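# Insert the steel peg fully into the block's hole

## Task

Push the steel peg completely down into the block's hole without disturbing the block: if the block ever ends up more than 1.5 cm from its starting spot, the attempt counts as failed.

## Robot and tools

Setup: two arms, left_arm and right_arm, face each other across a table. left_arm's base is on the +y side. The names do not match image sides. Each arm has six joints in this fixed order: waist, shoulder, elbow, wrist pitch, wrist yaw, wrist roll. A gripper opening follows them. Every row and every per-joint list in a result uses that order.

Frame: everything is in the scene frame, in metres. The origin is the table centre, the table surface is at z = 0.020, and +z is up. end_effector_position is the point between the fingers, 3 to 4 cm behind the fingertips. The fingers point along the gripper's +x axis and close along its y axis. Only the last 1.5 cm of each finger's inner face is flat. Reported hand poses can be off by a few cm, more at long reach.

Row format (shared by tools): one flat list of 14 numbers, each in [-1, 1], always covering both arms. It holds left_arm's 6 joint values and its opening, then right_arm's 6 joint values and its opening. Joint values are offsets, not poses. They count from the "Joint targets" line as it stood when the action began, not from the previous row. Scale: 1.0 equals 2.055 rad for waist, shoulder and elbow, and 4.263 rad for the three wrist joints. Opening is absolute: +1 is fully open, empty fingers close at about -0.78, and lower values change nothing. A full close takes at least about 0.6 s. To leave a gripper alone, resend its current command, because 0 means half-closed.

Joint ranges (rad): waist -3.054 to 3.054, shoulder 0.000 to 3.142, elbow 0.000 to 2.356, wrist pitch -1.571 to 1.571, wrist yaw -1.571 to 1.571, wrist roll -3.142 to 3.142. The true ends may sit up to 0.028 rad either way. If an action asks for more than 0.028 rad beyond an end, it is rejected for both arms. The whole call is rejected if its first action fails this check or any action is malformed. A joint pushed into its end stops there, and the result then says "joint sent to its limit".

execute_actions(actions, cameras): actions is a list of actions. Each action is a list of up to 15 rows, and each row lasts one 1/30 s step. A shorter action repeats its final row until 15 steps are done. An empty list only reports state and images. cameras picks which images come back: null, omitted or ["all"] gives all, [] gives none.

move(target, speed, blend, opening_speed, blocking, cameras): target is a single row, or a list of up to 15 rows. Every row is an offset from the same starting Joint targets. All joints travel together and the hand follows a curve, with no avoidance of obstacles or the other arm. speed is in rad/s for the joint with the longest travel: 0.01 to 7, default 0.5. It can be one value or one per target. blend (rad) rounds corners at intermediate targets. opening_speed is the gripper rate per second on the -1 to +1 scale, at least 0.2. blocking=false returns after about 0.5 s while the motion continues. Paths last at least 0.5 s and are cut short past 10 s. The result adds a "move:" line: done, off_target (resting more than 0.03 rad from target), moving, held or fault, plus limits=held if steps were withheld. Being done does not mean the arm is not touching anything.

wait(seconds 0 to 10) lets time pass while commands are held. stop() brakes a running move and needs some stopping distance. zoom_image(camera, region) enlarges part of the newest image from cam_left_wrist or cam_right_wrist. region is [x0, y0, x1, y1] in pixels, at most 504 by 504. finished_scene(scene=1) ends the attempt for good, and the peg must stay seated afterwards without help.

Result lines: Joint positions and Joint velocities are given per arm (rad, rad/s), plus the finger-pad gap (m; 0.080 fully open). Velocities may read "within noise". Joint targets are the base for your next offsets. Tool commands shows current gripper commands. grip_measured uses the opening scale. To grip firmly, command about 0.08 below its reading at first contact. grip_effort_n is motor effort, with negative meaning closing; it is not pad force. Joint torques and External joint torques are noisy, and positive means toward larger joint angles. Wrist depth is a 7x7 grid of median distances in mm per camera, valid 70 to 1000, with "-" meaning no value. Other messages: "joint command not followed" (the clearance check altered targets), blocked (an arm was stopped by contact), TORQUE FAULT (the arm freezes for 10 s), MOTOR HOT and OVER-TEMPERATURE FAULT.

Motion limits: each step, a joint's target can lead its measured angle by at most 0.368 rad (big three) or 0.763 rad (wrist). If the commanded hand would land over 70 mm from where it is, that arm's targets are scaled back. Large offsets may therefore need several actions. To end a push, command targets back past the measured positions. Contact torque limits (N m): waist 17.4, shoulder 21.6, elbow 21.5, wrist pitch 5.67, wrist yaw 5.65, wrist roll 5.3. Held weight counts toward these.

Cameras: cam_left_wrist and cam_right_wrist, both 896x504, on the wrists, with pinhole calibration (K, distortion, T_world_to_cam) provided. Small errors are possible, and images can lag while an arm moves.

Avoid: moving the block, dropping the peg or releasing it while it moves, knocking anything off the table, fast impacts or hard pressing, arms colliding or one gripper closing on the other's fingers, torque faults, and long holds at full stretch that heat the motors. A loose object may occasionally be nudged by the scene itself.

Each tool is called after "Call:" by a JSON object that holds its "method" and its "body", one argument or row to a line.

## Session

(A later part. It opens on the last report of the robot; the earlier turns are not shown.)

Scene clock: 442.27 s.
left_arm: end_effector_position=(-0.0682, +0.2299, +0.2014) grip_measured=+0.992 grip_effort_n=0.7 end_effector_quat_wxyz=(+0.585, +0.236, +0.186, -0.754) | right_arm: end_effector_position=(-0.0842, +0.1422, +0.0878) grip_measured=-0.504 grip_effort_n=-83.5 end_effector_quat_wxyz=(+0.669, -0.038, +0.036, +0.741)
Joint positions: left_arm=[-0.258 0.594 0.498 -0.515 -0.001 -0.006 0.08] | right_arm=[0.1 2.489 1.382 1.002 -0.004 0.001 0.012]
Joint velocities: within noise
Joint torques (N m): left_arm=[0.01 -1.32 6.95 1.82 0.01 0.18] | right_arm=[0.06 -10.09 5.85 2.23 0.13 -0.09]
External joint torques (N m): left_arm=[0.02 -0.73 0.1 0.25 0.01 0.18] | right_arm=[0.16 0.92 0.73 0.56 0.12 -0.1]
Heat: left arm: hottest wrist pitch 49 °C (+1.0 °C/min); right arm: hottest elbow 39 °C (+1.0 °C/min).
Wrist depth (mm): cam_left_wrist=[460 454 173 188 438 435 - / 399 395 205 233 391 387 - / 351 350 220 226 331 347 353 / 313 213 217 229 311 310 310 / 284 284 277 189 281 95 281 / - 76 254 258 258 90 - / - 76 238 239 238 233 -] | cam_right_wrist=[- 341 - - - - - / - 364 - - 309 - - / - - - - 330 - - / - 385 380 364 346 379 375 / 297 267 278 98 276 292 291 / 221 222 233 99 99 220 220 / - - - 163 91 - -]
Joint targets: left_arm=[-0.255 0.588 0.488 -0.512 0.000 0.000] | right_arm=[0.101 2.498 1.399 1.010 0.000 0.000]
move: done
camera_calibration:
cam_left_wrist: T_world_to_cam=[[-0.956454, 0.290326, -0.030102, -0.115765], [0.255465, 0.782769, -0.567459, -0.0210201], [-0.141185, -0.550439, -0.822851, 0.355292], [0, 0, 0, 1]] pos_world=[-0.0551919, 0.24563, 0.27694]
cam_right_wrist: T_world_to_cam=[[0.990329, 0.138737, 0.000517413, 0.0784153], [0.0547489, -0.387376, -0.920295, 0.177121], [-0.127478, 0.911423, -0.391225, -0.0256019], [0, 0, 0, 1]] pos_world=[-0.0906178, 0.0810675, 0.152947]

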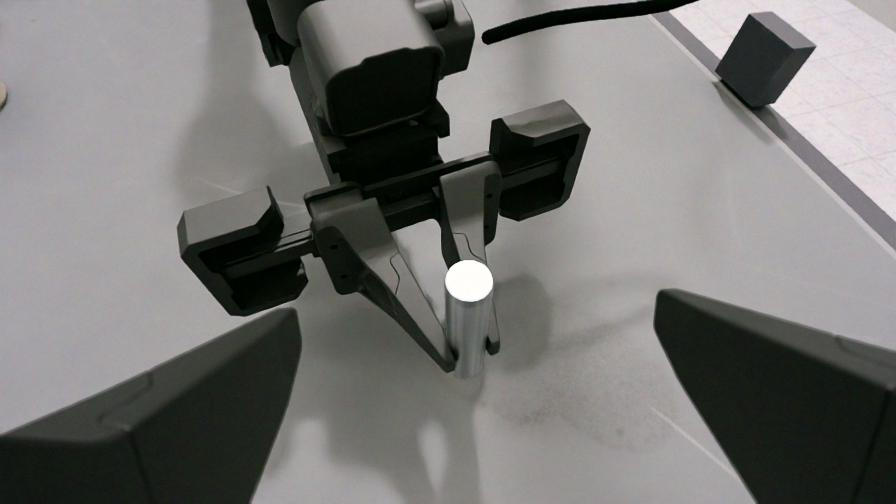

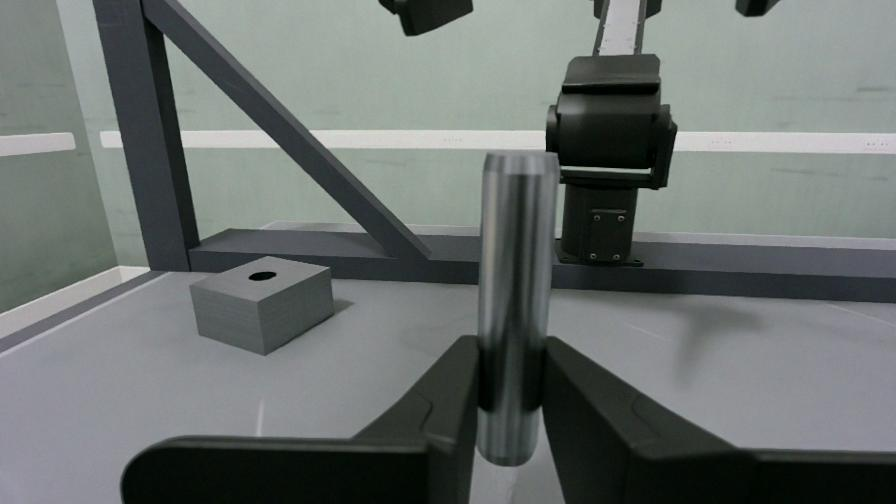

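Call:
{"method": "move", "body": {
  "target": [0.0049, 0.4978, 0.4949, -0.2235, 0, 0, 0.25, 0, 0, 0, 0.007, 0, 0, -0.56],
  "speed": 0.8
}}

Call:
{"method": "zoom_image", "body": {
  "camera": "cam_right_wrist",
  "region": [350, 0, 790, 480]
}}

Scene clock: 481.83 s.
left_arm: end_effector_position=(-0.0776, +0.1822, +0.2224) grip_measured=+0.252 grip_effort_n=-11.9 end_effector_quat_wxyz=(+0.438, +0.555, +0.436, -0.556) | right_arm: end_effector_position=(-0.0843, +0.1428, +0.0943) grip_measured=-0.504 grip_effort_n=-83.5 end_effector_quat_wxyz=(+0.669, -0.027, +0.026, +0.742)
Joint positions: left_arm=[-0.248 1.6 1.495 -1.463 -0.001 -0.006 0.046] | right_arm=[0.1 2.489 1.382 1.032 -0.004 0.001 0.012]
Joint velocities: within noise
Joint torques (N m): left_arm=[0.31 -5.27 8 0.24 0.02 0.2] | right_arm=[0.05 -10.11 5.97 2.23 0.13 -0.02]
External joint torques (N m): left_arm=[0.32 0.61 2.34 -0.12 0.02 0.2] | right_arm=[0.06 0.78 0.93 0.58 0.13 -0.03]
Heat: left arm: hottest wrist pitch 49 °C (+0.0 °C/min); right arm: hottest shoulder 49 °C (+15.0 °C/min).
Wrist depth (mm): cam_left_wrist=[132 134 140 151 239 241 244 / 241 245 246 163 251 253 257 / 255 257 260 167 265 269 271 / 268 271 274 280 279 283 287 / 282 285 283 294 100 276 272 / 296 - 78 312 101 - - / - - 321 331 335 76 -] | cam_right_wrist=[- 353 - - - - - / - 356 - - 301 - - / - - - - 316 - - / - 394 393 - 345 504 - / - 285 292 98 302 323 322 / 238 239 252 99 99 237 236 / - - - 174 91 - -]
Joint targets: left_arm=[-0.245 1.611 1.506 -1.465 0.000 0.000] | right_arm=[0.101 2.498 1.399 1.040 0.000 0.000]
move: done
camera_calibration:
cam_left_wrist: T_world_to_cam=[[-0.957659, 0.287445, 0.016291, -0.120159], [0.275168, 0.897176, 0.345482, -0.191712], [0.0846913, 0.335337, -0.938284, 0.226793], [0, 0, 0, 1]] pos_world=[-0.081526, 0.130487, 0.280987]
cam_right_wrist: T_world_to_cam=[[0.990324, 0.138756, 0.00214162, 0.0782377], [0.0524547, -0.360002, -0.931476, 0.180282], [-0.128477, 0.922575, -0.363797, -0.0278501], [0, 0, 0, 1]] pos_world=[-0.0905154, 0.0797397, 0.157629]

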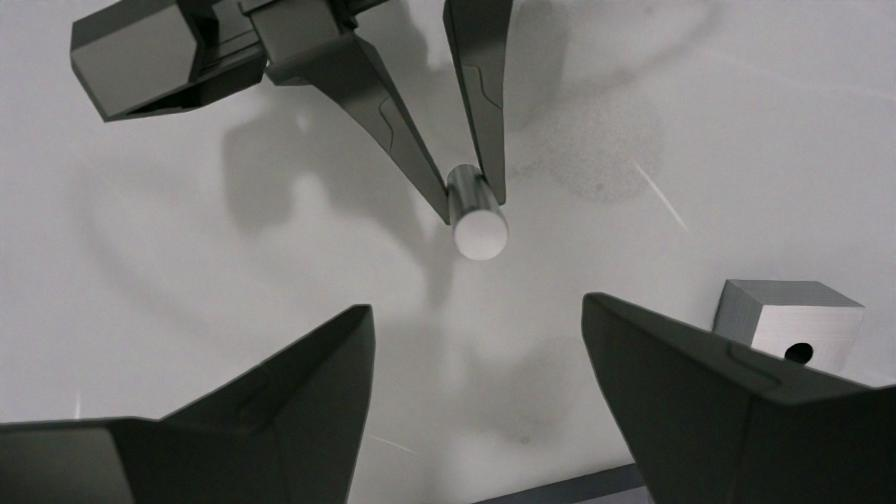

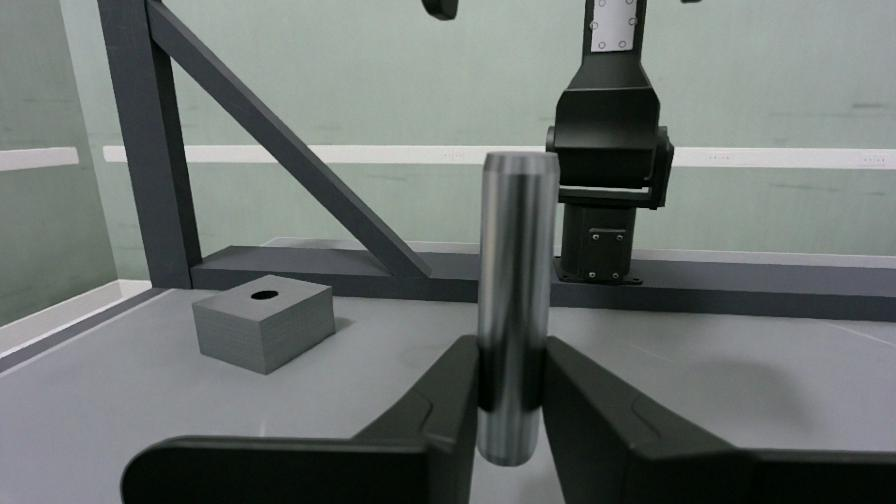

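Scaled by 1.050 from the camera's 896x504 image, which has a finer 1280x720 frame.

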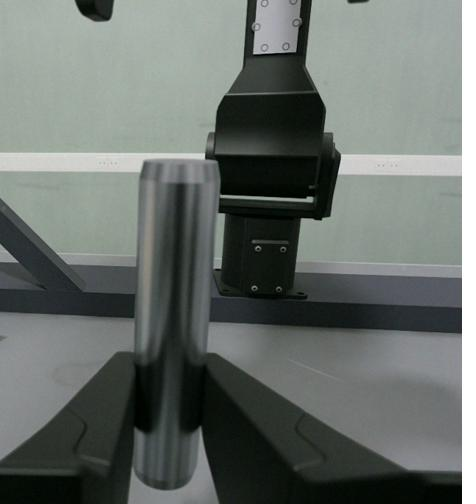

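Call:
{"method": "zoom_image", "body": {
  "camera": "cam_left_wrist",
  "region": [410, 140, 550, 290]
}}

Scaled by 3.360 from the camera's 896x504 image, which has a finer 1280x720 frame.

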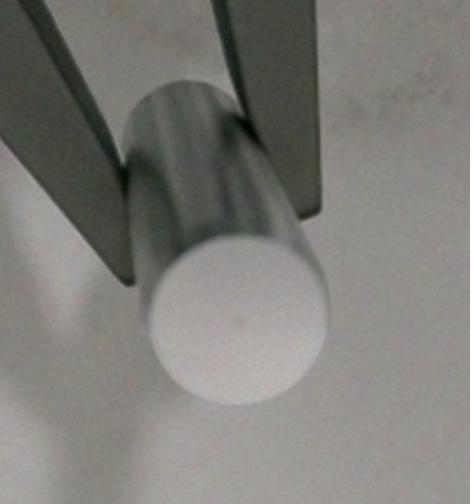

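Call:
{"method": "move", "body": {
  "target": [-0.0056, 0.0202, -0.074, 0.0448, 0, 0, 0.25, 0, 0, 0, 0, 0, 0, -0.56],
  "speed": 0.3
}}

Call:
{"method": "zoom_image", "body": {
  "camera": "cam_left_wrist",
  "region": [340, 100, 640, 340]
}}

Scene clock: 532.73 s.
left_arm: end_effector_position=(-0.0833, +0.1670, +0.1776) grip_measured=+0.252 grip_effort_n=-11.9 end_effector_quat_wxyz=(+0.439, +0.553, +0.432, -0.561) | right_arm: end_effector_position=(-0.0843, +0.1428, +0.0944) grip_measured=-0.504 grip_effort_n=-83.5 end_effector_quat_wxyz=(+0.669, -0.027, +0.025, +0.742)
Joint positions: left_arm=[-0.254 1.643 1.363 -1.276 -0.001 -0.006 0.046] | right_arm=[0.1 2.489 1.382 1.033 -0.004 0.001 0.012]
Joint velocities: within noise
Joint torques (N m): left_arm=[-0.04 -5.75 5.45 0.45 0.05 0.19] | right_arm=[-0.02 -10.41 5.92 2.21 0.12 -0.07]
External joint torques (N m): left_arm=[-0.05 0.52 -0.27 0.08 0.05 0.19] | right_arm=[0.01 0.63 0.79 0.54 0.12 -0.08]
Heat: left arm: hottest elbow 43 °C (+1.0 °C/min); right arm: hottest shoulder 54 °C (+7.0 °C/min). Fold the right arm in close to its base, or ease its load, before you think long.
Wrist depth (mm): cam_left_wrist=[188 113 115 115 198 201 203 / 101 105 114 115 208 211 213 / 212 214 116 149 219 221 223 / 221 224 226 132 231 234 236 / 233 234 233 119 100 243 248 / 245 - 72 251 96 - - / - - 264 271 275 76 -] | cam_right_wrist=[- 339 79 - - - - / - 353 84 - 311 - - / - - - 91 - - - / - 389 394 - 344 389 - / - 285 292 98 301 322 322 / 238 239 253 99 99 238 237 / - - - 174 91 - -]
Joint targets: left_arm=[-0.256 1.652 1.354 -1.274 0.000 0.000] | right_arm=[0.101 2.498 1.399 1.040 0.000 0.000]
MOTOR HOT: the shoulder of the right arm reports 54 °C; the controller stops that arm at 95 °C. To cool a motor, set the load down, stop pushing, or move to a pose that needs little force.
move: done
camera_calibration:
cam_left_wrist: T_world_to_cam=[[-0.955838, 0.293473, 0.0156913, -0.121252], [0.281663, 0.899516, 0.33397, -0.158893], [0.0838967, 0.323641, -0.942453, 0.193027], [0, 0, 0, 1]] pos_world=[-0.0873379, 0.116039, 0.236887]
cam_right_wrist: T_world_to_cam=[[0.99033, 0.138713, 0.00211146, 0.0782603], [0.0523544, -0.359598, -0.931637, 0.18023], [-0.128471, 0.922739, -0.363383, -0.0278354], [0, 0, 0, 1]] pos_world=[-0.0905154, 0.0796394, 0.157629]

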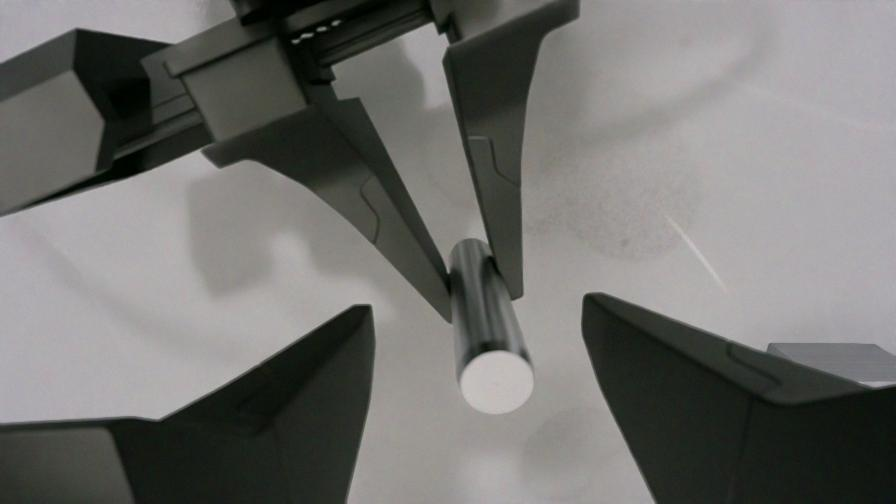

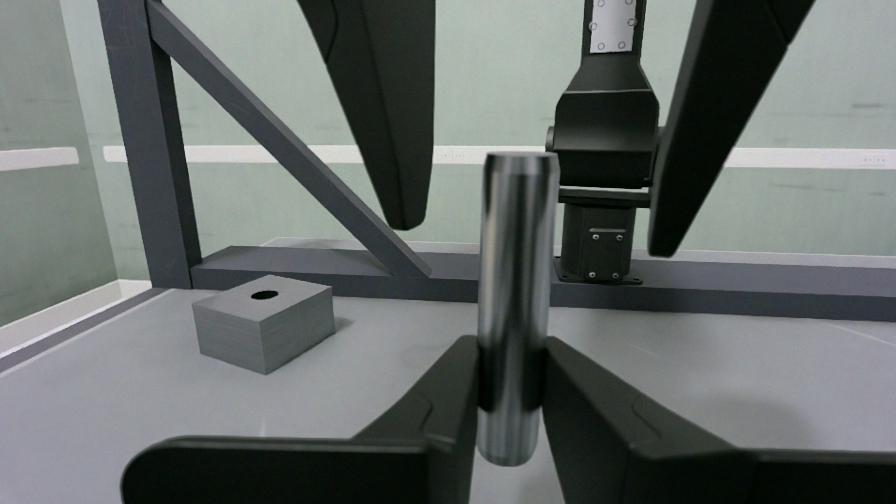

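Scaled by 1.680 from the camera's 896x504 image, which has a finer 1280x720 frame.

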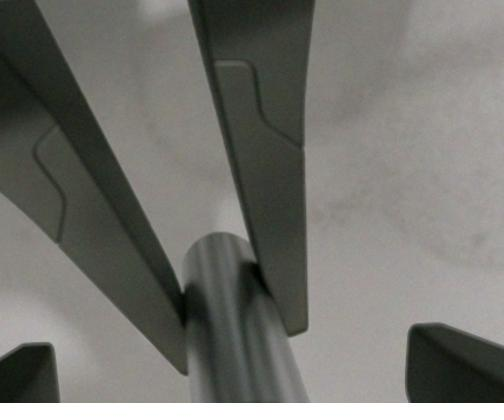

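Call:
{"method": "move", "body": {
  "target": [
    [-0.0034, -0.0156, -0.0185, 0.0054, 0, 0, 0.25, 0, 0, 0, 0, 0, 0, -0.56],
    [-0.0034, -0.0156, -0.0185, 0.0054, 0, 0, -0.56, 0, 0, 0, 0, 0, 0, -0.56]
  ],
  "speed": 0.2,
  "opening_speed": 0.8
}}

Scene clock: 562.60 s.
left_arm: end_effector_position=(-0.0844, +0.1714, +0.1705) grip_measured=-0.494 grip_effort_n=-83.5 end_effector_quat_wxyz=(+0.436, +0.556, +0.431, -0.561) | right_arm: end_effector_position=(-0.0842, +0.1428, +0.0943) grip_measured=-0.504 grip_effort_n=-83.5 end_effector_quat_wxyz=(+0.670, -0.027, +0.025, +0.742)
Joint positions: left_arm=[-0.261 1.633 1.324 -1.252 0 -0.006 0.013] | right_arm=[0.1 2.489 1.382 1.033 -0.003 0.001 0.012]
Joint velocities: within noise
Joint torques (N m): left_arm=[-0.33 -8.15 5.28 0.44 0.04 0.22] | right_arm=[-0.01 -10.4 5.97 2.23 0.14 -0.08]
External joint torques (N m): left_arm=[-0.39 -1.94 -0.45 0.07 0.05 0.22] | right_arm=[0.06 0.57 0.88 0.57 0.13 -0.09]
Heat: left arm: hottest elbow 43 °C (+0.0 °C/min); right arm: hottest shoulder 56 °C (+4.0 °C/min). Fold the right arm in close to its base, or ease its load, before you think long.
Wrist depth (mm): cam_left_wrist=[- 93 114 89 192 193 196 / 112 96 116 108 202 203 207 / 204 206 111 118 213 215 217 / 214 217 219 123 224 226 230 / 226 229 229 89 231 240 240 / 238 238 - 88 85 - - / - - - 266 - - -] | cam_right_wrist=[- 354 - 77 - - - / - 357 - 83 - - - / - - 359 90 96 - - / - 392 389 93 344 502 - / - 283 293 98 304 322 323 / 238 239 251 99 99 237 236 / - - - 173 91 - -]
Joint targets: left_arm=[-0.263 1.621 1.316 -1.251 0.000 0.000] | right_arm=[0.101 2.498 1.399 1.040 -0.001 0.000]
MOTOR HOT: still on. The shoulder of the right arm reports 56 °C.
move: done
camera_calibration:
cam_left_wrist: T_world_to_cam=[[-0.953705, 0.300296, 0.0164375, -0.124576], [0.287826, 0.895526, 0.339396, -0.159887], [0.0871989, 0.328415, -0.9405, 0.184023], [0, 0, 0, 1]] pos_world=[-0.0888353, 0.120157, 0.229386]
cam_right_wrist: T_world_to_cam=[[0.990431, 0.13799, 0.00218624, 0.0782028], [0.0521607, -0.359627, -0.931637, 0.180246], [-0.12777, 0.922837, -0.363383, -0.0278604], [0, 0, 0, 1]] pos_world=[-0.090416, 0.0797406, 0.157629]

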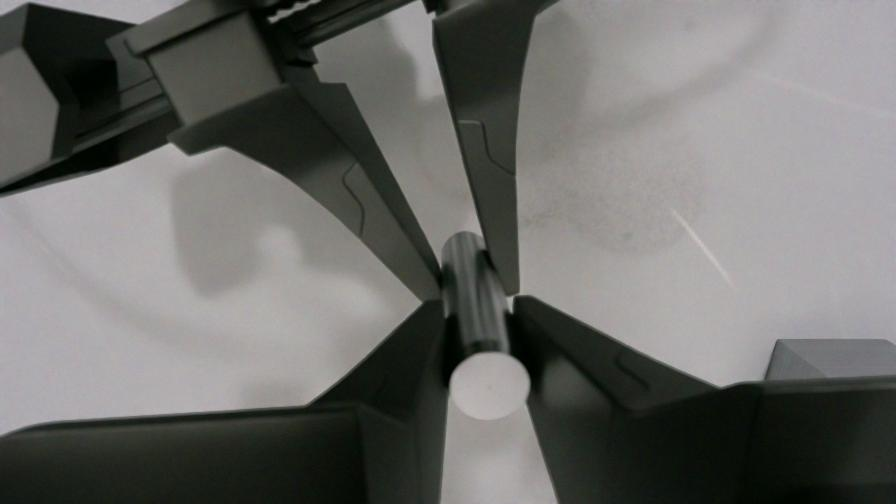

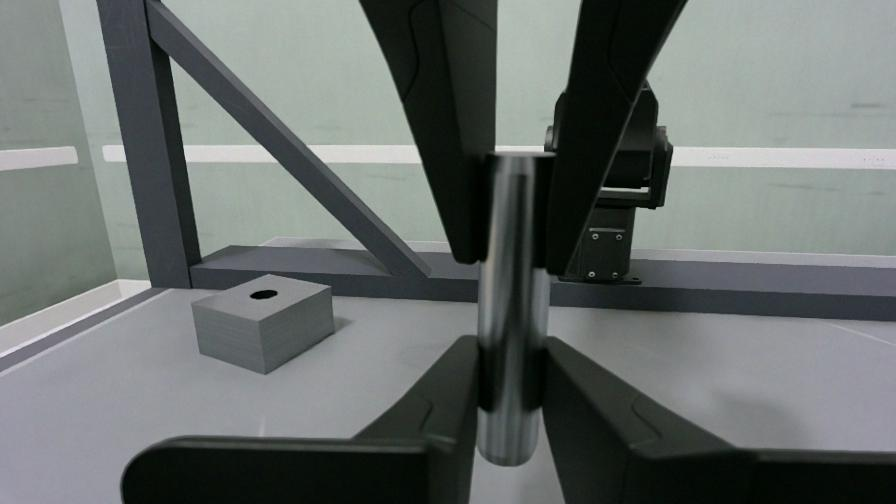

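Call:
{"method": "move", "body": {
  "target": [0, 0, 0, 0, 0, 0, -0.58, 0, 0, 0, 0, 0, 0, 0.15],
  "opening_speed": 0.8
}}

Scene clock: 567.53 s.
left_arm: end_effector_position=(-0.0843, +0.1718, +0.1700) grip_measured=-0.494 grip_effort_n=-83.5 end_effector_quat_wxyz=(+0.435, +0.556, +0.432, -0.561) | right_arm: end_effector_position=(-0.0843, +0.1439, +0.0972) grip_measured=+0.147 grip_effort_n=11.4 end_effector_quat_wxyz=(+0.670, -0.024, +0.022, +0.742)
Joint positions: left_arm=[-0.261 1.633 1.322 -1.252 0 -0.006 0.013] | right_arm=[0.1 2.489 1.387 1.037 -0.003 0.001 0.042]
Joint velocities: within noise
Joint torques (N m): left_arm=[-0.25 -8.19 5.6 0.35 0.01 0.21] | right_arm=[0.15 -10.3 5.46 1.86 0.08 -0.11]
External joint torques (N m): left_arm=[-0.29 -1.94 -0.11 0 0.02 0.21] | right_arm=[0.27 0.8 0.3 0.18 0.07 -0.11]
Heat: left arm: hottest elbow 43 °C (+0.0 °C/min); right arm: hottest shoulder 56 °C (+4.0 °C/min). Fold the right arm in close to its base, or ease its load, before you think long.
Wrist depth (mm): cam_left_wrist=[- 93 186 189 94 193 195 / - 94 195 199 197 202 205 / 205 96 129 209 208 215 217 / 213 217 117 215 223 226 229 / 225 227 228 89 230 239 241 / 237 238 - 88 85 - - / - - - 264 - - -] | cam_right_wrist=[- - - 78 - - - / - 354 - 82 - - - / - - 357 89 80 - - / - 391 417 - 337 - - / - 296 297 98 338 335 324 / 248 248 - 99 98 261 247 / - - - 180 187 - -]
Joint targets: left_arm=[-0.263 1.620 1.316 -1.251 0.000 0.000] | right_arm=[0.101 2.498 1.399 1.040 -0.001 0.000]
MOTOR HOT: still on. The shoulder of the right arm reports 56 °C.
move: done
camera_calibration:
cam_left_wrist: T_world_to_cam=[[-0.953704, 0.300297, 0.016457, -0.124567], [0.287739, 0.895167, 0.340415, -0.160216], [0.0874939, 0.329391, -0.940131, 0.183269], [0, 0, 0, 1]] pos_world=[-0.0887341, 0.12046, 0.228887]
cam_right_wrist: T_world_to_cam=[[0.990439, 0.137924, 0.00254886, 0.0781762], [0.0512531, -0.35077, -0.935058, 0.182319], [-0.128073, 0.926249, -0.354486, -0.0292168], [0, 0, 0, 1]] pos_world=[-0.0905152, 0.0802318, 0.159923]

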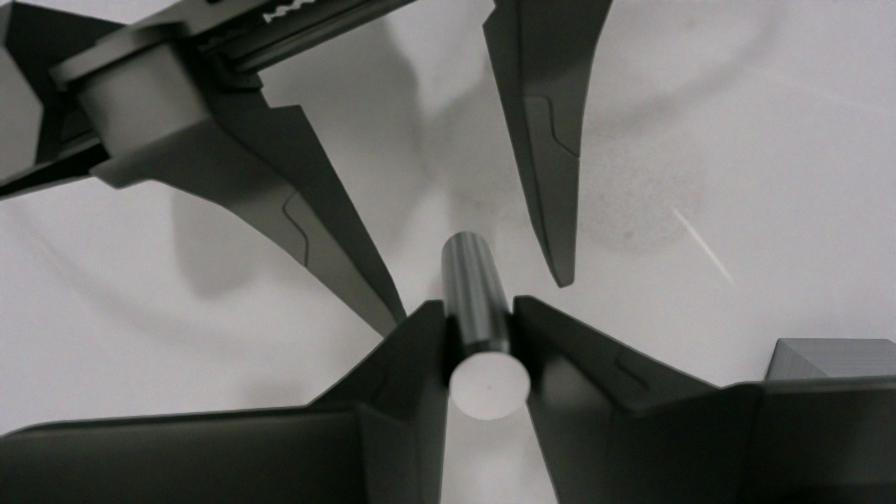

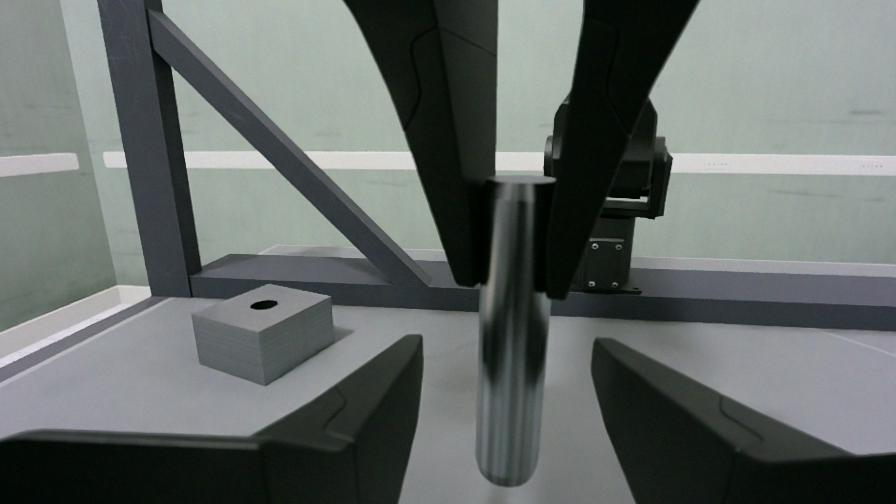

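Call:
{"method": "move", "body": {
  "target": [
    [0, 0, 0, 0, 0, 0, -0.58, 0, -0.0832, -0.2005, 0.0565, 0, 0, 0.15],
    [-0.3893, -0.0438, -0.0477, -0.0021, 0, -0.122, -0.58, 0.0876, -0.1693, -0.2302, 0.007, 0, 0, 0.15]
  ],
  "speed": [0.5, 0.6],
  "blend": [0.05, 0]
}}

Call:
{"method": "zoom_image", "body": {
  "camera": "cam_left_wrist",
  "region": [340, 150, 640, 350]
}}

Call:
{"method": "zoom_image", "body": {
  "camera": "cam_right_wrist",
  "region": [350, 50, 650, 350]
}}

Scene clock: 612.93 s.
left_arm: end_effector_position=(-0.2399, +0.3234, +0.1680) grip_measured=-0.494 grip_effort_n=-83.5 end_effector_quat_wxyz=(+0.347, +0.619, +0.347, -0.613) | right_arm: end_effector_position=(-0.1669, +0.0363, +0.1122) grip_measured=+0.147 grip_effort_n=11.4 end_effector_quat_wxyz=(+0.599, -0.066, +0.051, +0.796)
Joint positions: left_arm=[-1.063 1.545 1.224 -1.258 0 -0.515 0.013] | right_arm=[0.28 2.171 0.934 1.07 -0.003 0.001 0.042]
Joint velocities: within noise
Joint torques (N m): left_arm=[0.14 -7.62 5.66 0.15 0.04 -0.14] | right_arm=[0.16 -11.45 3.28 1.75 0.07 -0.11]
External joint torques (N m): left_arm=[0.12 -2.13 0.02 -0.16 0.07 -0.14] | right_arm=[0.13 -2.62 -1.36 0.05 0.07 -0.12]
Heat: left arm: hottest shoulder 48 °C (+9.0 °C/min); right arm: hottest shoulder 59 °C (+3.0 °C/min). Fold the right arm in close to its base, or ease its load, before you think long.
Wrist depth (mm): cam_left_wrist=[183 184 186 187 188 190 196 / 192 194 196 196 198 199 204 / 203 204 205 173 208 211 209 / 214 216 218 180 219 220 203 / 227 230 229 89 219 215 217 / 238 240 - 88 85 - - / - - - 216 - - -] | cam_right_wrist=[- - 442 276 259 - - / - - - 339 - 392 - / - - - 631 - 432 - / - - - 409 436 413 409 / - - 333 332 351 331 328 / - 257 - 245 234 266 253 / - - - 208 207 - -]
Joint targets: left_arm=[-1.064 1.530 1.218 -1.260 0.000 -0.520] | right_arm=[0.281 2.150 0.926 1.069 0.000 0.000]
MOTOR HOT: still on. The shoulder of the right arm reports 59 °C.
move: done
camera_calibration:
cam_left_wrist: T_world_to_cam=[[-0.826329, 0.563036, 0.0130386, -0.372256], [0.530175, 0.769874, 0.355259, -0.154253], [0.189986, 0.300474, -0.934677, 0.178068], [0, 0, 0, 1]] pos_world=[-0.259655, 0.274844, 0.22609]
cam_right_wrist: T_world_to_cam=[[0.950063, 0.312056, -0.00142921, 0.162207], [0.138687, -0.42633, -0.893873, 0.175528], [-0.279548, 0.849037, -0.448318, 0.0531952], [0, 0, 0, 1]] pos_world=[-0.16358, -0.0209494, 0.18098]

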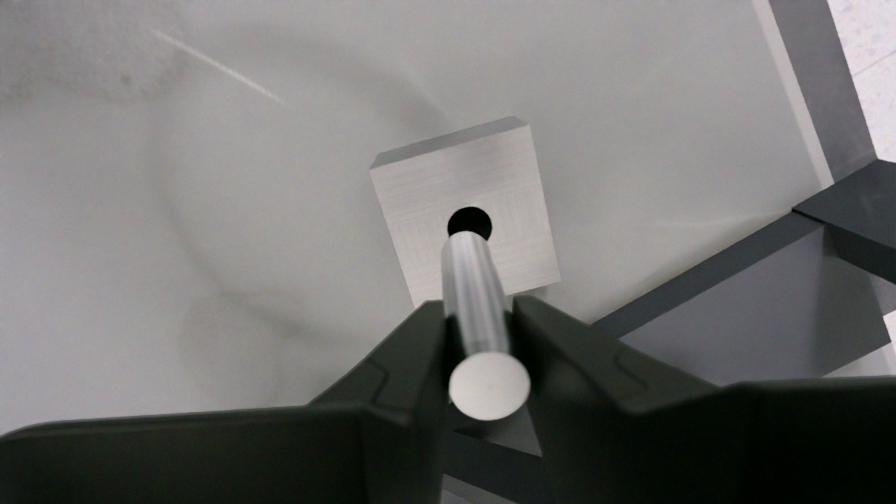

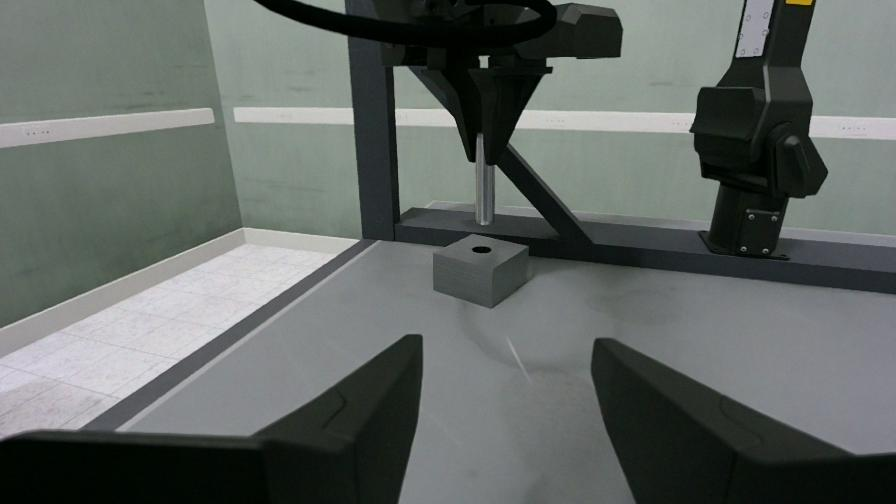

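Scaled by 1.680 from the camera's 896x504 image, which has a finer 1280x720 frame.

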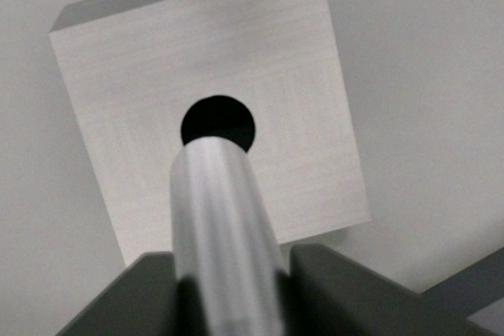

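Scaled by 1.680 from the camera's 896x504 image, which has a finer 1280x720 frame.

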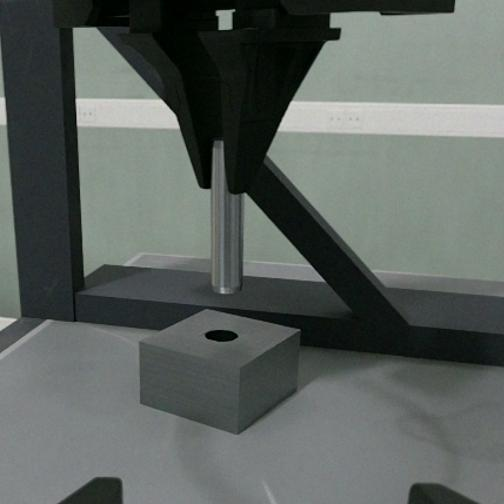

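Call:
{"method": "zoom_image", "body": {
  "camera": "cam_right_wrist",
  "region": [420, 120, 560, 320]
}}

Call:
{"method": "zoom_image", "body": {
  "camera": "cam_right_wrist",
  "region": [330, 30, 470, 250]
}}

Call:
{"method": "zoom_image", "body": {
  "camera": "cam_left_wrist",
  "region": [400, 180, 540, 320]
}}

Scaled by 2.520 from the camera's 896x504 image, which has a finer 1280x720 frame.

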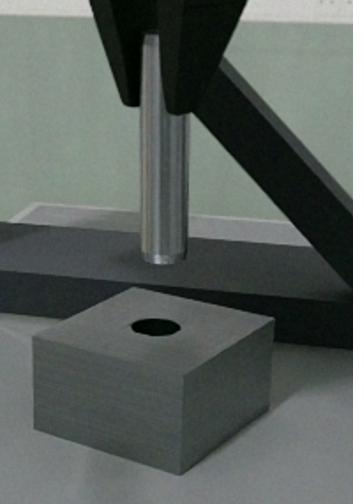

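Scaled by 2.291 from the camera's 896x504 image, which has a finer 1280x720 frame.

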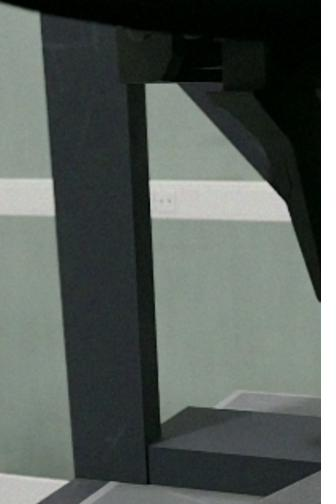

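Scaled by 3.600 from the camera's 896x504 image, which has a finer 1280x720 frame.

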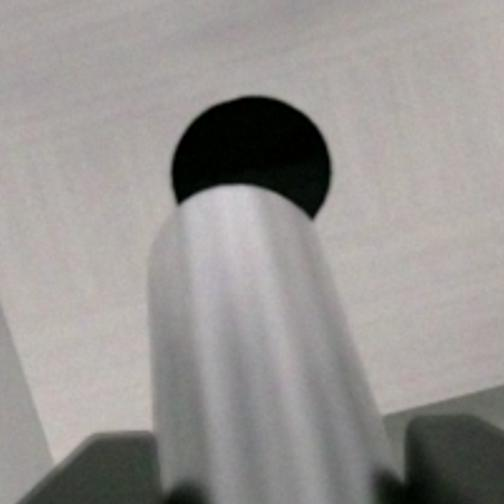

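Call:
{"method": "zoom_image", "body": {
  "camera": "cam_right_wrist",
  "region": [465, 160, 505, 200]
}}

Call:
{"method": "zoom_image", "body": {
  "camera": "cam_right_wrist",
  "region": [465, 195, 505, 235]
}}

Call:
{"method": "zoom_image", "body": {
  "camera": "cam_right_wrist",
  "region": [475, 260, 515, 310]
}}

Scaled by 12.600 from the camera's 896x504 image, which has a finer 1280x720 frame.

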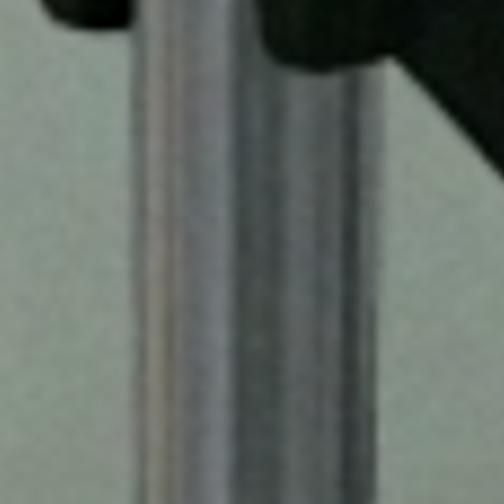

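Scaled by 12.600 from the camera's 896x504 image, which has a finer 1280x720 frame.

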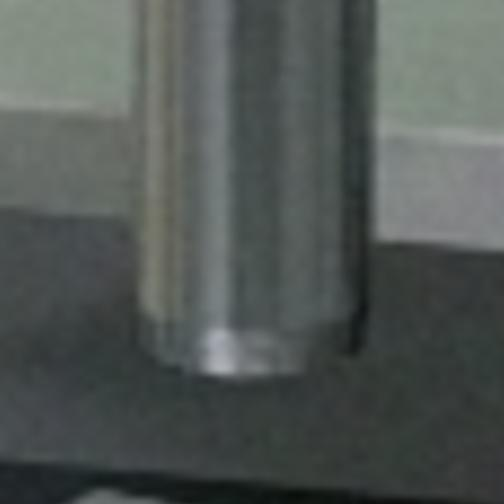

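Scaled by 10.080 from the camera's 896x504 image, which has a finer 1280x720 frame.

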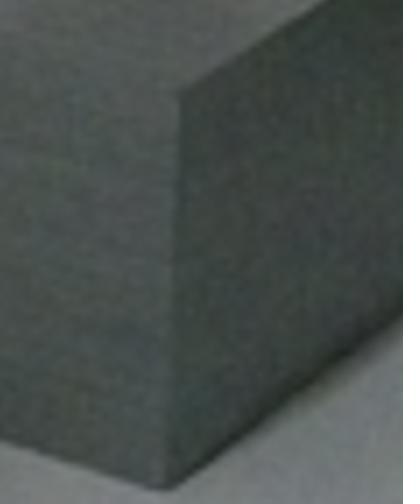

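Call:
{"method": "move", "body": {
  "target": [-0.0211, -0.0107, -0.0510, 0.0265, -0.0084, 0, -0.58, 0, 0, 0, 0, 0, 0, 0.15],
  "speed": 0.15
}}

Call:
{"method": "zoom_image", "body": {
  "camera": "cam_left_wrist",
  "region": [400, 180, 540, 320]
}}

Call:
{"method": "zoom_image", "body": {
  "camera": "cam_right_wrist",
  "region": [430, 160, 530, 280]
}}

Scene clock: 700.40 s.
left_arm: end_effector_position=(-0.2408, +0.3302, +0.1471) grip_measured=-0.494 grip_effort_n=-83.5 end_effector_quat_wxyz=(+0.345, +0.616, +0.324, -0.630) | right_arm: end_effector_position=(-0.1669, +0.0363, +0.1122) grip_measured=+0.147 grip_effort_n=11.4 end_effector_quat_wxyz=(+0.599, -0.066, +0.051, +0.796)
Joint positions: left_arm=[-1.105 1.523 1.12 -1.149 -0.029 -0.515 0.013] | right_arm=[0.28 2.171 0.934 1.07 -0.003 0.001 0.042]
Joint velocities: within noise
Joint torques (N m): left_arm=[-0.31 -7.6 5.89 0.51 -0.33 -0.09] | right_arm=[0.15 -11.37 3.2 1.67 0.12 -0.14]
External joint torques (N m): left_arm=[-0.28 -2.27 0.21 0.13 -0.29 -0.09] | right_arm=[0.1 -2.54 -1.41 -0.03 0.13 -0.14]
Heat: left arm: hottest shoulder 48 °C (+0.0 °C/min); right arm: hottest shoulder 69 °C (+5.1 °C/min). Fold the right arm in close to its base, or ease its load, before you think long.
Wrist depth (mm): cam_left_wrist=[169 169 170 171 171 172 173 / 175 177 178 178 179 181 181 / 185 185 184 154 187 189 188 / 194 195 196 159 194 198 182 / 204 206 204 89 167 192 189 / 214 215 - 89 85 - - / - - - 209 - - -] | cam_right_wrist=[- - - 275 - - - / - - - 336 - 393 - / - - - 563 - 435 - / - - - 409 437 413 412 / - - 333 333 351 330 327 / - 257 - 245 234 266 253 / - - - 208 207 - -]
Joint targets: left_arm=[-1.107 1.508 1.113 -1.147 -0.035 -0.520] | right_arm=[0.281 2.150 0.926 1.070 0.000 0.000]
MOTOR HOT: still on. The shoulder of the right arm reports 69 °C.
move: done
camera_calibration:
cam_left_wrist: T_world_to_cam=[[-0.802664, 0.596431, -0.000919679, -0.379884], [0.564763, 0.760539, 0.320349, -0.135047], [0.191765, 0.256613, -0.947299, 0.173424], [0, 0, 0, 1]] pos_world=[-0.261907, 0.284781, 0.207197]
cam_right_wrist: T_world_to_cam=[[0.950063, 0.312056, -0.00142921, 0.162207], [0.138687, -0.42633, -0.893873, 0.175528], [-0.279548, 0.849037, -0.448318, 0.0531952], [0, 0, 0, 1]] pos_world=[-0.16358, -0.0209494, 0.18098]

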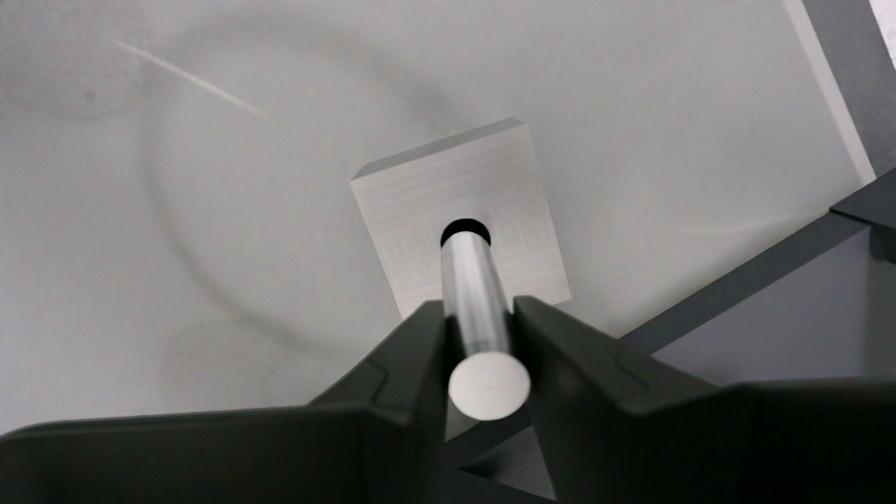

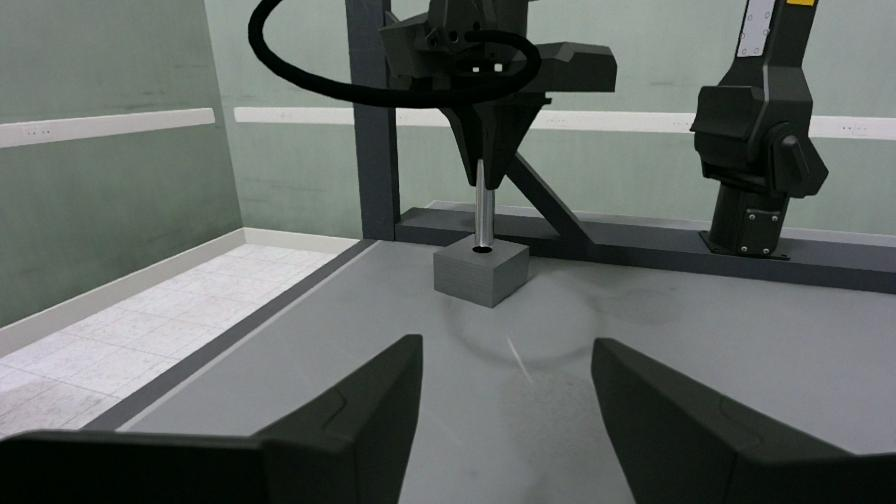

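Scaled by 3.600 from the camera's 896x504 image, which has a finer 1280x720 frame.

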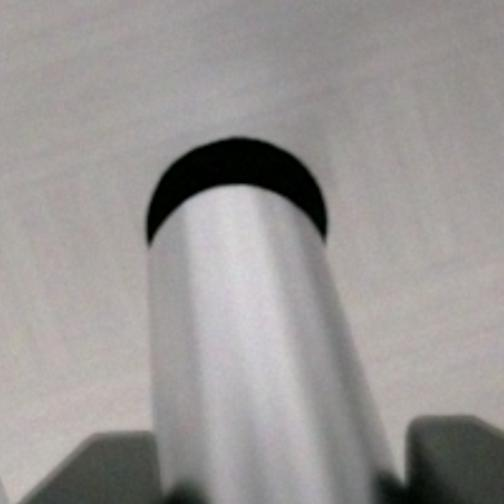

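Scaled by 4.200 from the camera's 896x504 image, which has a finer 1280x720 frame.

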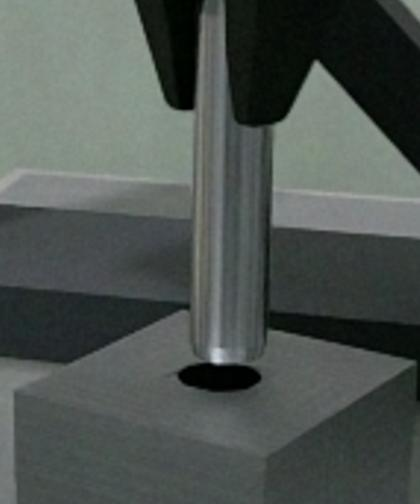

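Call:
{"method": "move", "body": {
  "target": [0.0024, 0.0165, -0.001, 0.0025, 0, 0, -0.58, 0, 0, 0, 0, 0, 0, 0.15],
  "speed": 0.1
}}

Call:
{"method": "zoom_image", "body": {
  "camera": "cam_left_wrist",
  "region": [400, 180, 540, 320]
}}

Call:
{"method": "zoom_image", "body": {
  "camera": "cam_right_wrist",
  "region": [450, 180, 520, 270]
}}

Scene clock: 727.50 s.
left_arm: end_effector_position=(-0.2422, +0.3294, +0.1439) grip_measured=-0.494 grip_effort_n=-83.5 end_effector_quat_wxyz=(+0.345, +0.617, +0.324, -0.629) | right_arm: end_effector_position=(-0.1669, +0.0363, +0.1122) grip_measured=+0.147 grip_effort_n=11.4 end_effector_quat_wxyz=(+0.599, -0.066, +0.051, +0.796)
Joint positions: left_arm=[-1.105 1.534 1.117 -1.138 -0.03 -0.515 0.013] | right_arm=[0.28 2.171 0.934 1.07 -0.003 0.001 0.042]
Joint velocities: within noise
Joint torques (N m): left_arm=[0.42 -5.05 5.83 0.43 -0.27 -0.11] | right_arm=[-0.02 -11.3 3.18 1.66 0.13 -0.13]
External joint torques (N m): left_arm=[0.43 0.38 0.17 0.07 -0.23 -0.11] | right_arm=[0 -2.58 -1.37 -0.01 0.13 -0.13]
Heat: left arm: hottest shoulder 48 °C (+0.0 °C/min); right arm: hottest shoulder 70 °C (+3.0 °C/min). Fold the right arm in close to its base, or ease its load, before you think long.
Wrist depth (mm): cam_left_wrist=[166 166 167 166 169 168 170 / 173 174 174 175 176 177 178 / 182 182 182 151 184 185 186 / 191 193 193 155 190 195 179 / 201 202 201 89 162 188 185 / 211 211 - 88 85 - - / - - - 207 - - -] | cam_right_wrist=[- - - 276 - - - / - - - 317 - 393 - / - - - 490 - 433 - / - - - 412 435 414 411 / - - 333 330 352 328 327 / - 256 - 245 234 266 253 / - - - 208 208 - -]
Joint targets: left_arm=[-1.102 1.542 1.111 -1.136 -0.035 -0.520] | right_arm=[0.281 2.150 0.926 1.070 0.000 0.000]
MOTOR HOT: still on. The shoulder of the right arm reports 70 °C.
move: done
camera_calibration:
cam_left_wrist: T_world_to_cam=[[-0.802659, 0.596434, -0.00238554, -0.38033], [0.563956, 0.760241, 0.32247, -0.132971], [0.194146, 0.257488, -0.946577, 0.171065], [0, 0, 0, 1]] pos_world=[-0.263497, 0.283884, 0.203898]
cam_right_wrist: T_world_to_cam=[[0.950063, 0.312056, -0.00142921, 0.162207], [0.138687, -0.42633, -0.893873, 0.175528], [-0.279548, 0.849037, -0.448318, 0.0531952], [0, 0, 0, 1]] pos_world=[-0.16358, -0.0209494, 0.18098]

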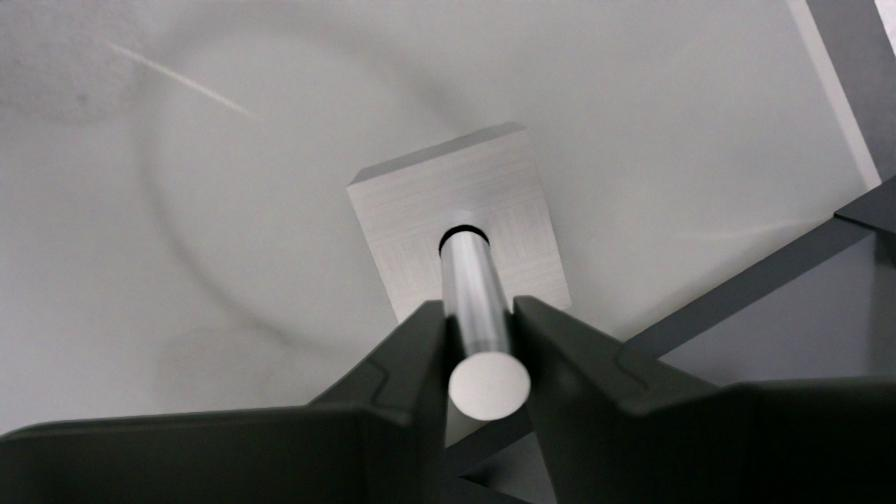

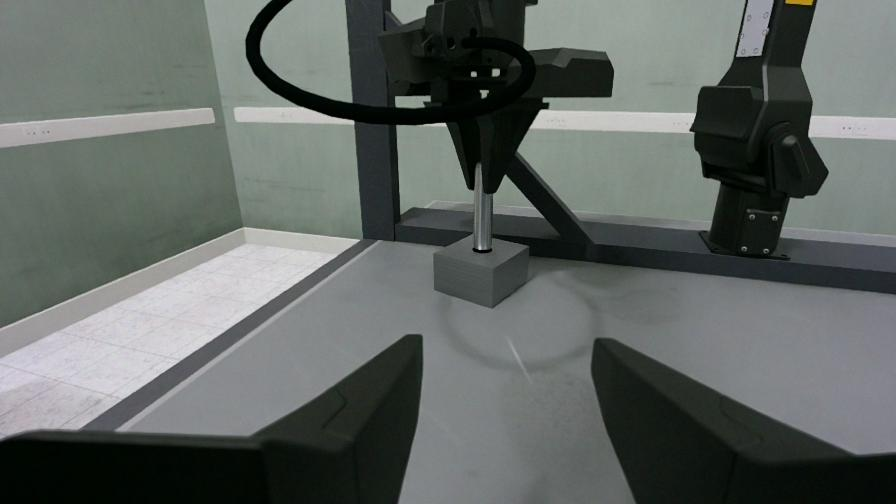

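Scaled by 3.600 from the camera's 896x504 image, which has a finer 1280x720 frame.

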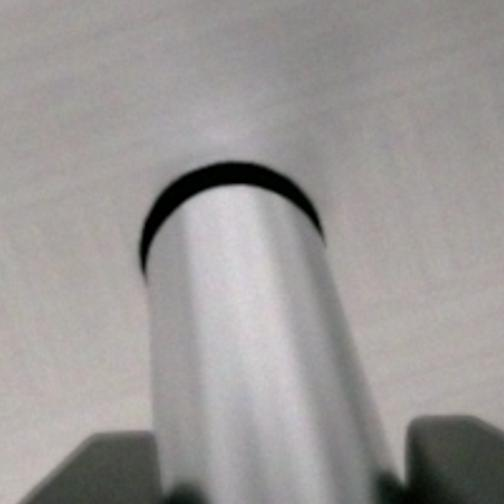

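Scaled by 5.600 from the camera's 896x504 image, which has a finer 1280x720 frame.

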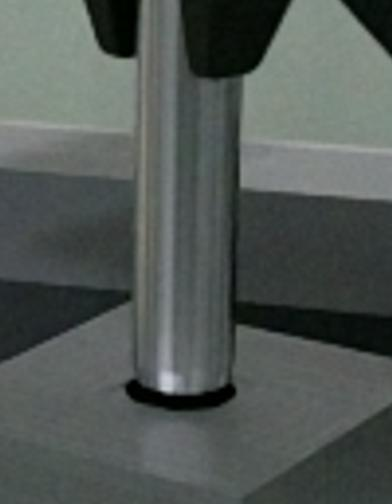

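Call:
{"method": "zoom_image", "body": {
  "camera": "cam_right_wrist",
  "region": [465, 225, 500, 260]
}}

Call:
{"method": "zoom_image", "body": {
  "camera": "cam_left_wrist",
  "region": [430, 215, 500, 285]
}}

Scaled by 14.400 from the camera's 896x504 image, which has a finer 1280x720 frame.

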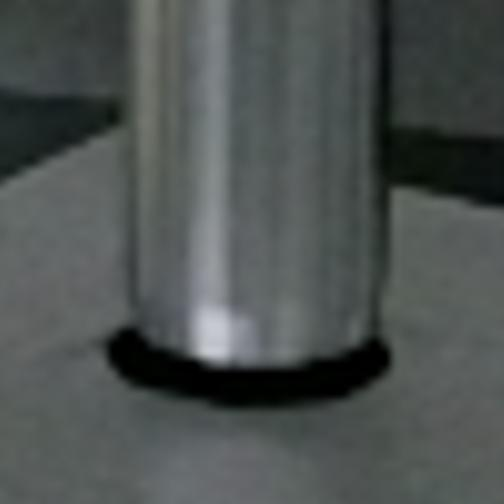

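Scaled by 7.200 from the camera's 896x504 image, which has a finer 1280x720 frame.

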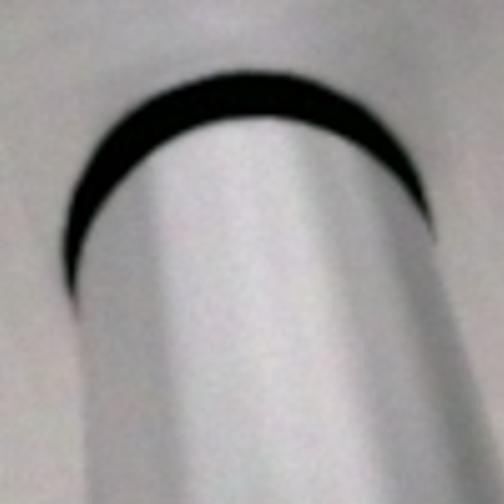

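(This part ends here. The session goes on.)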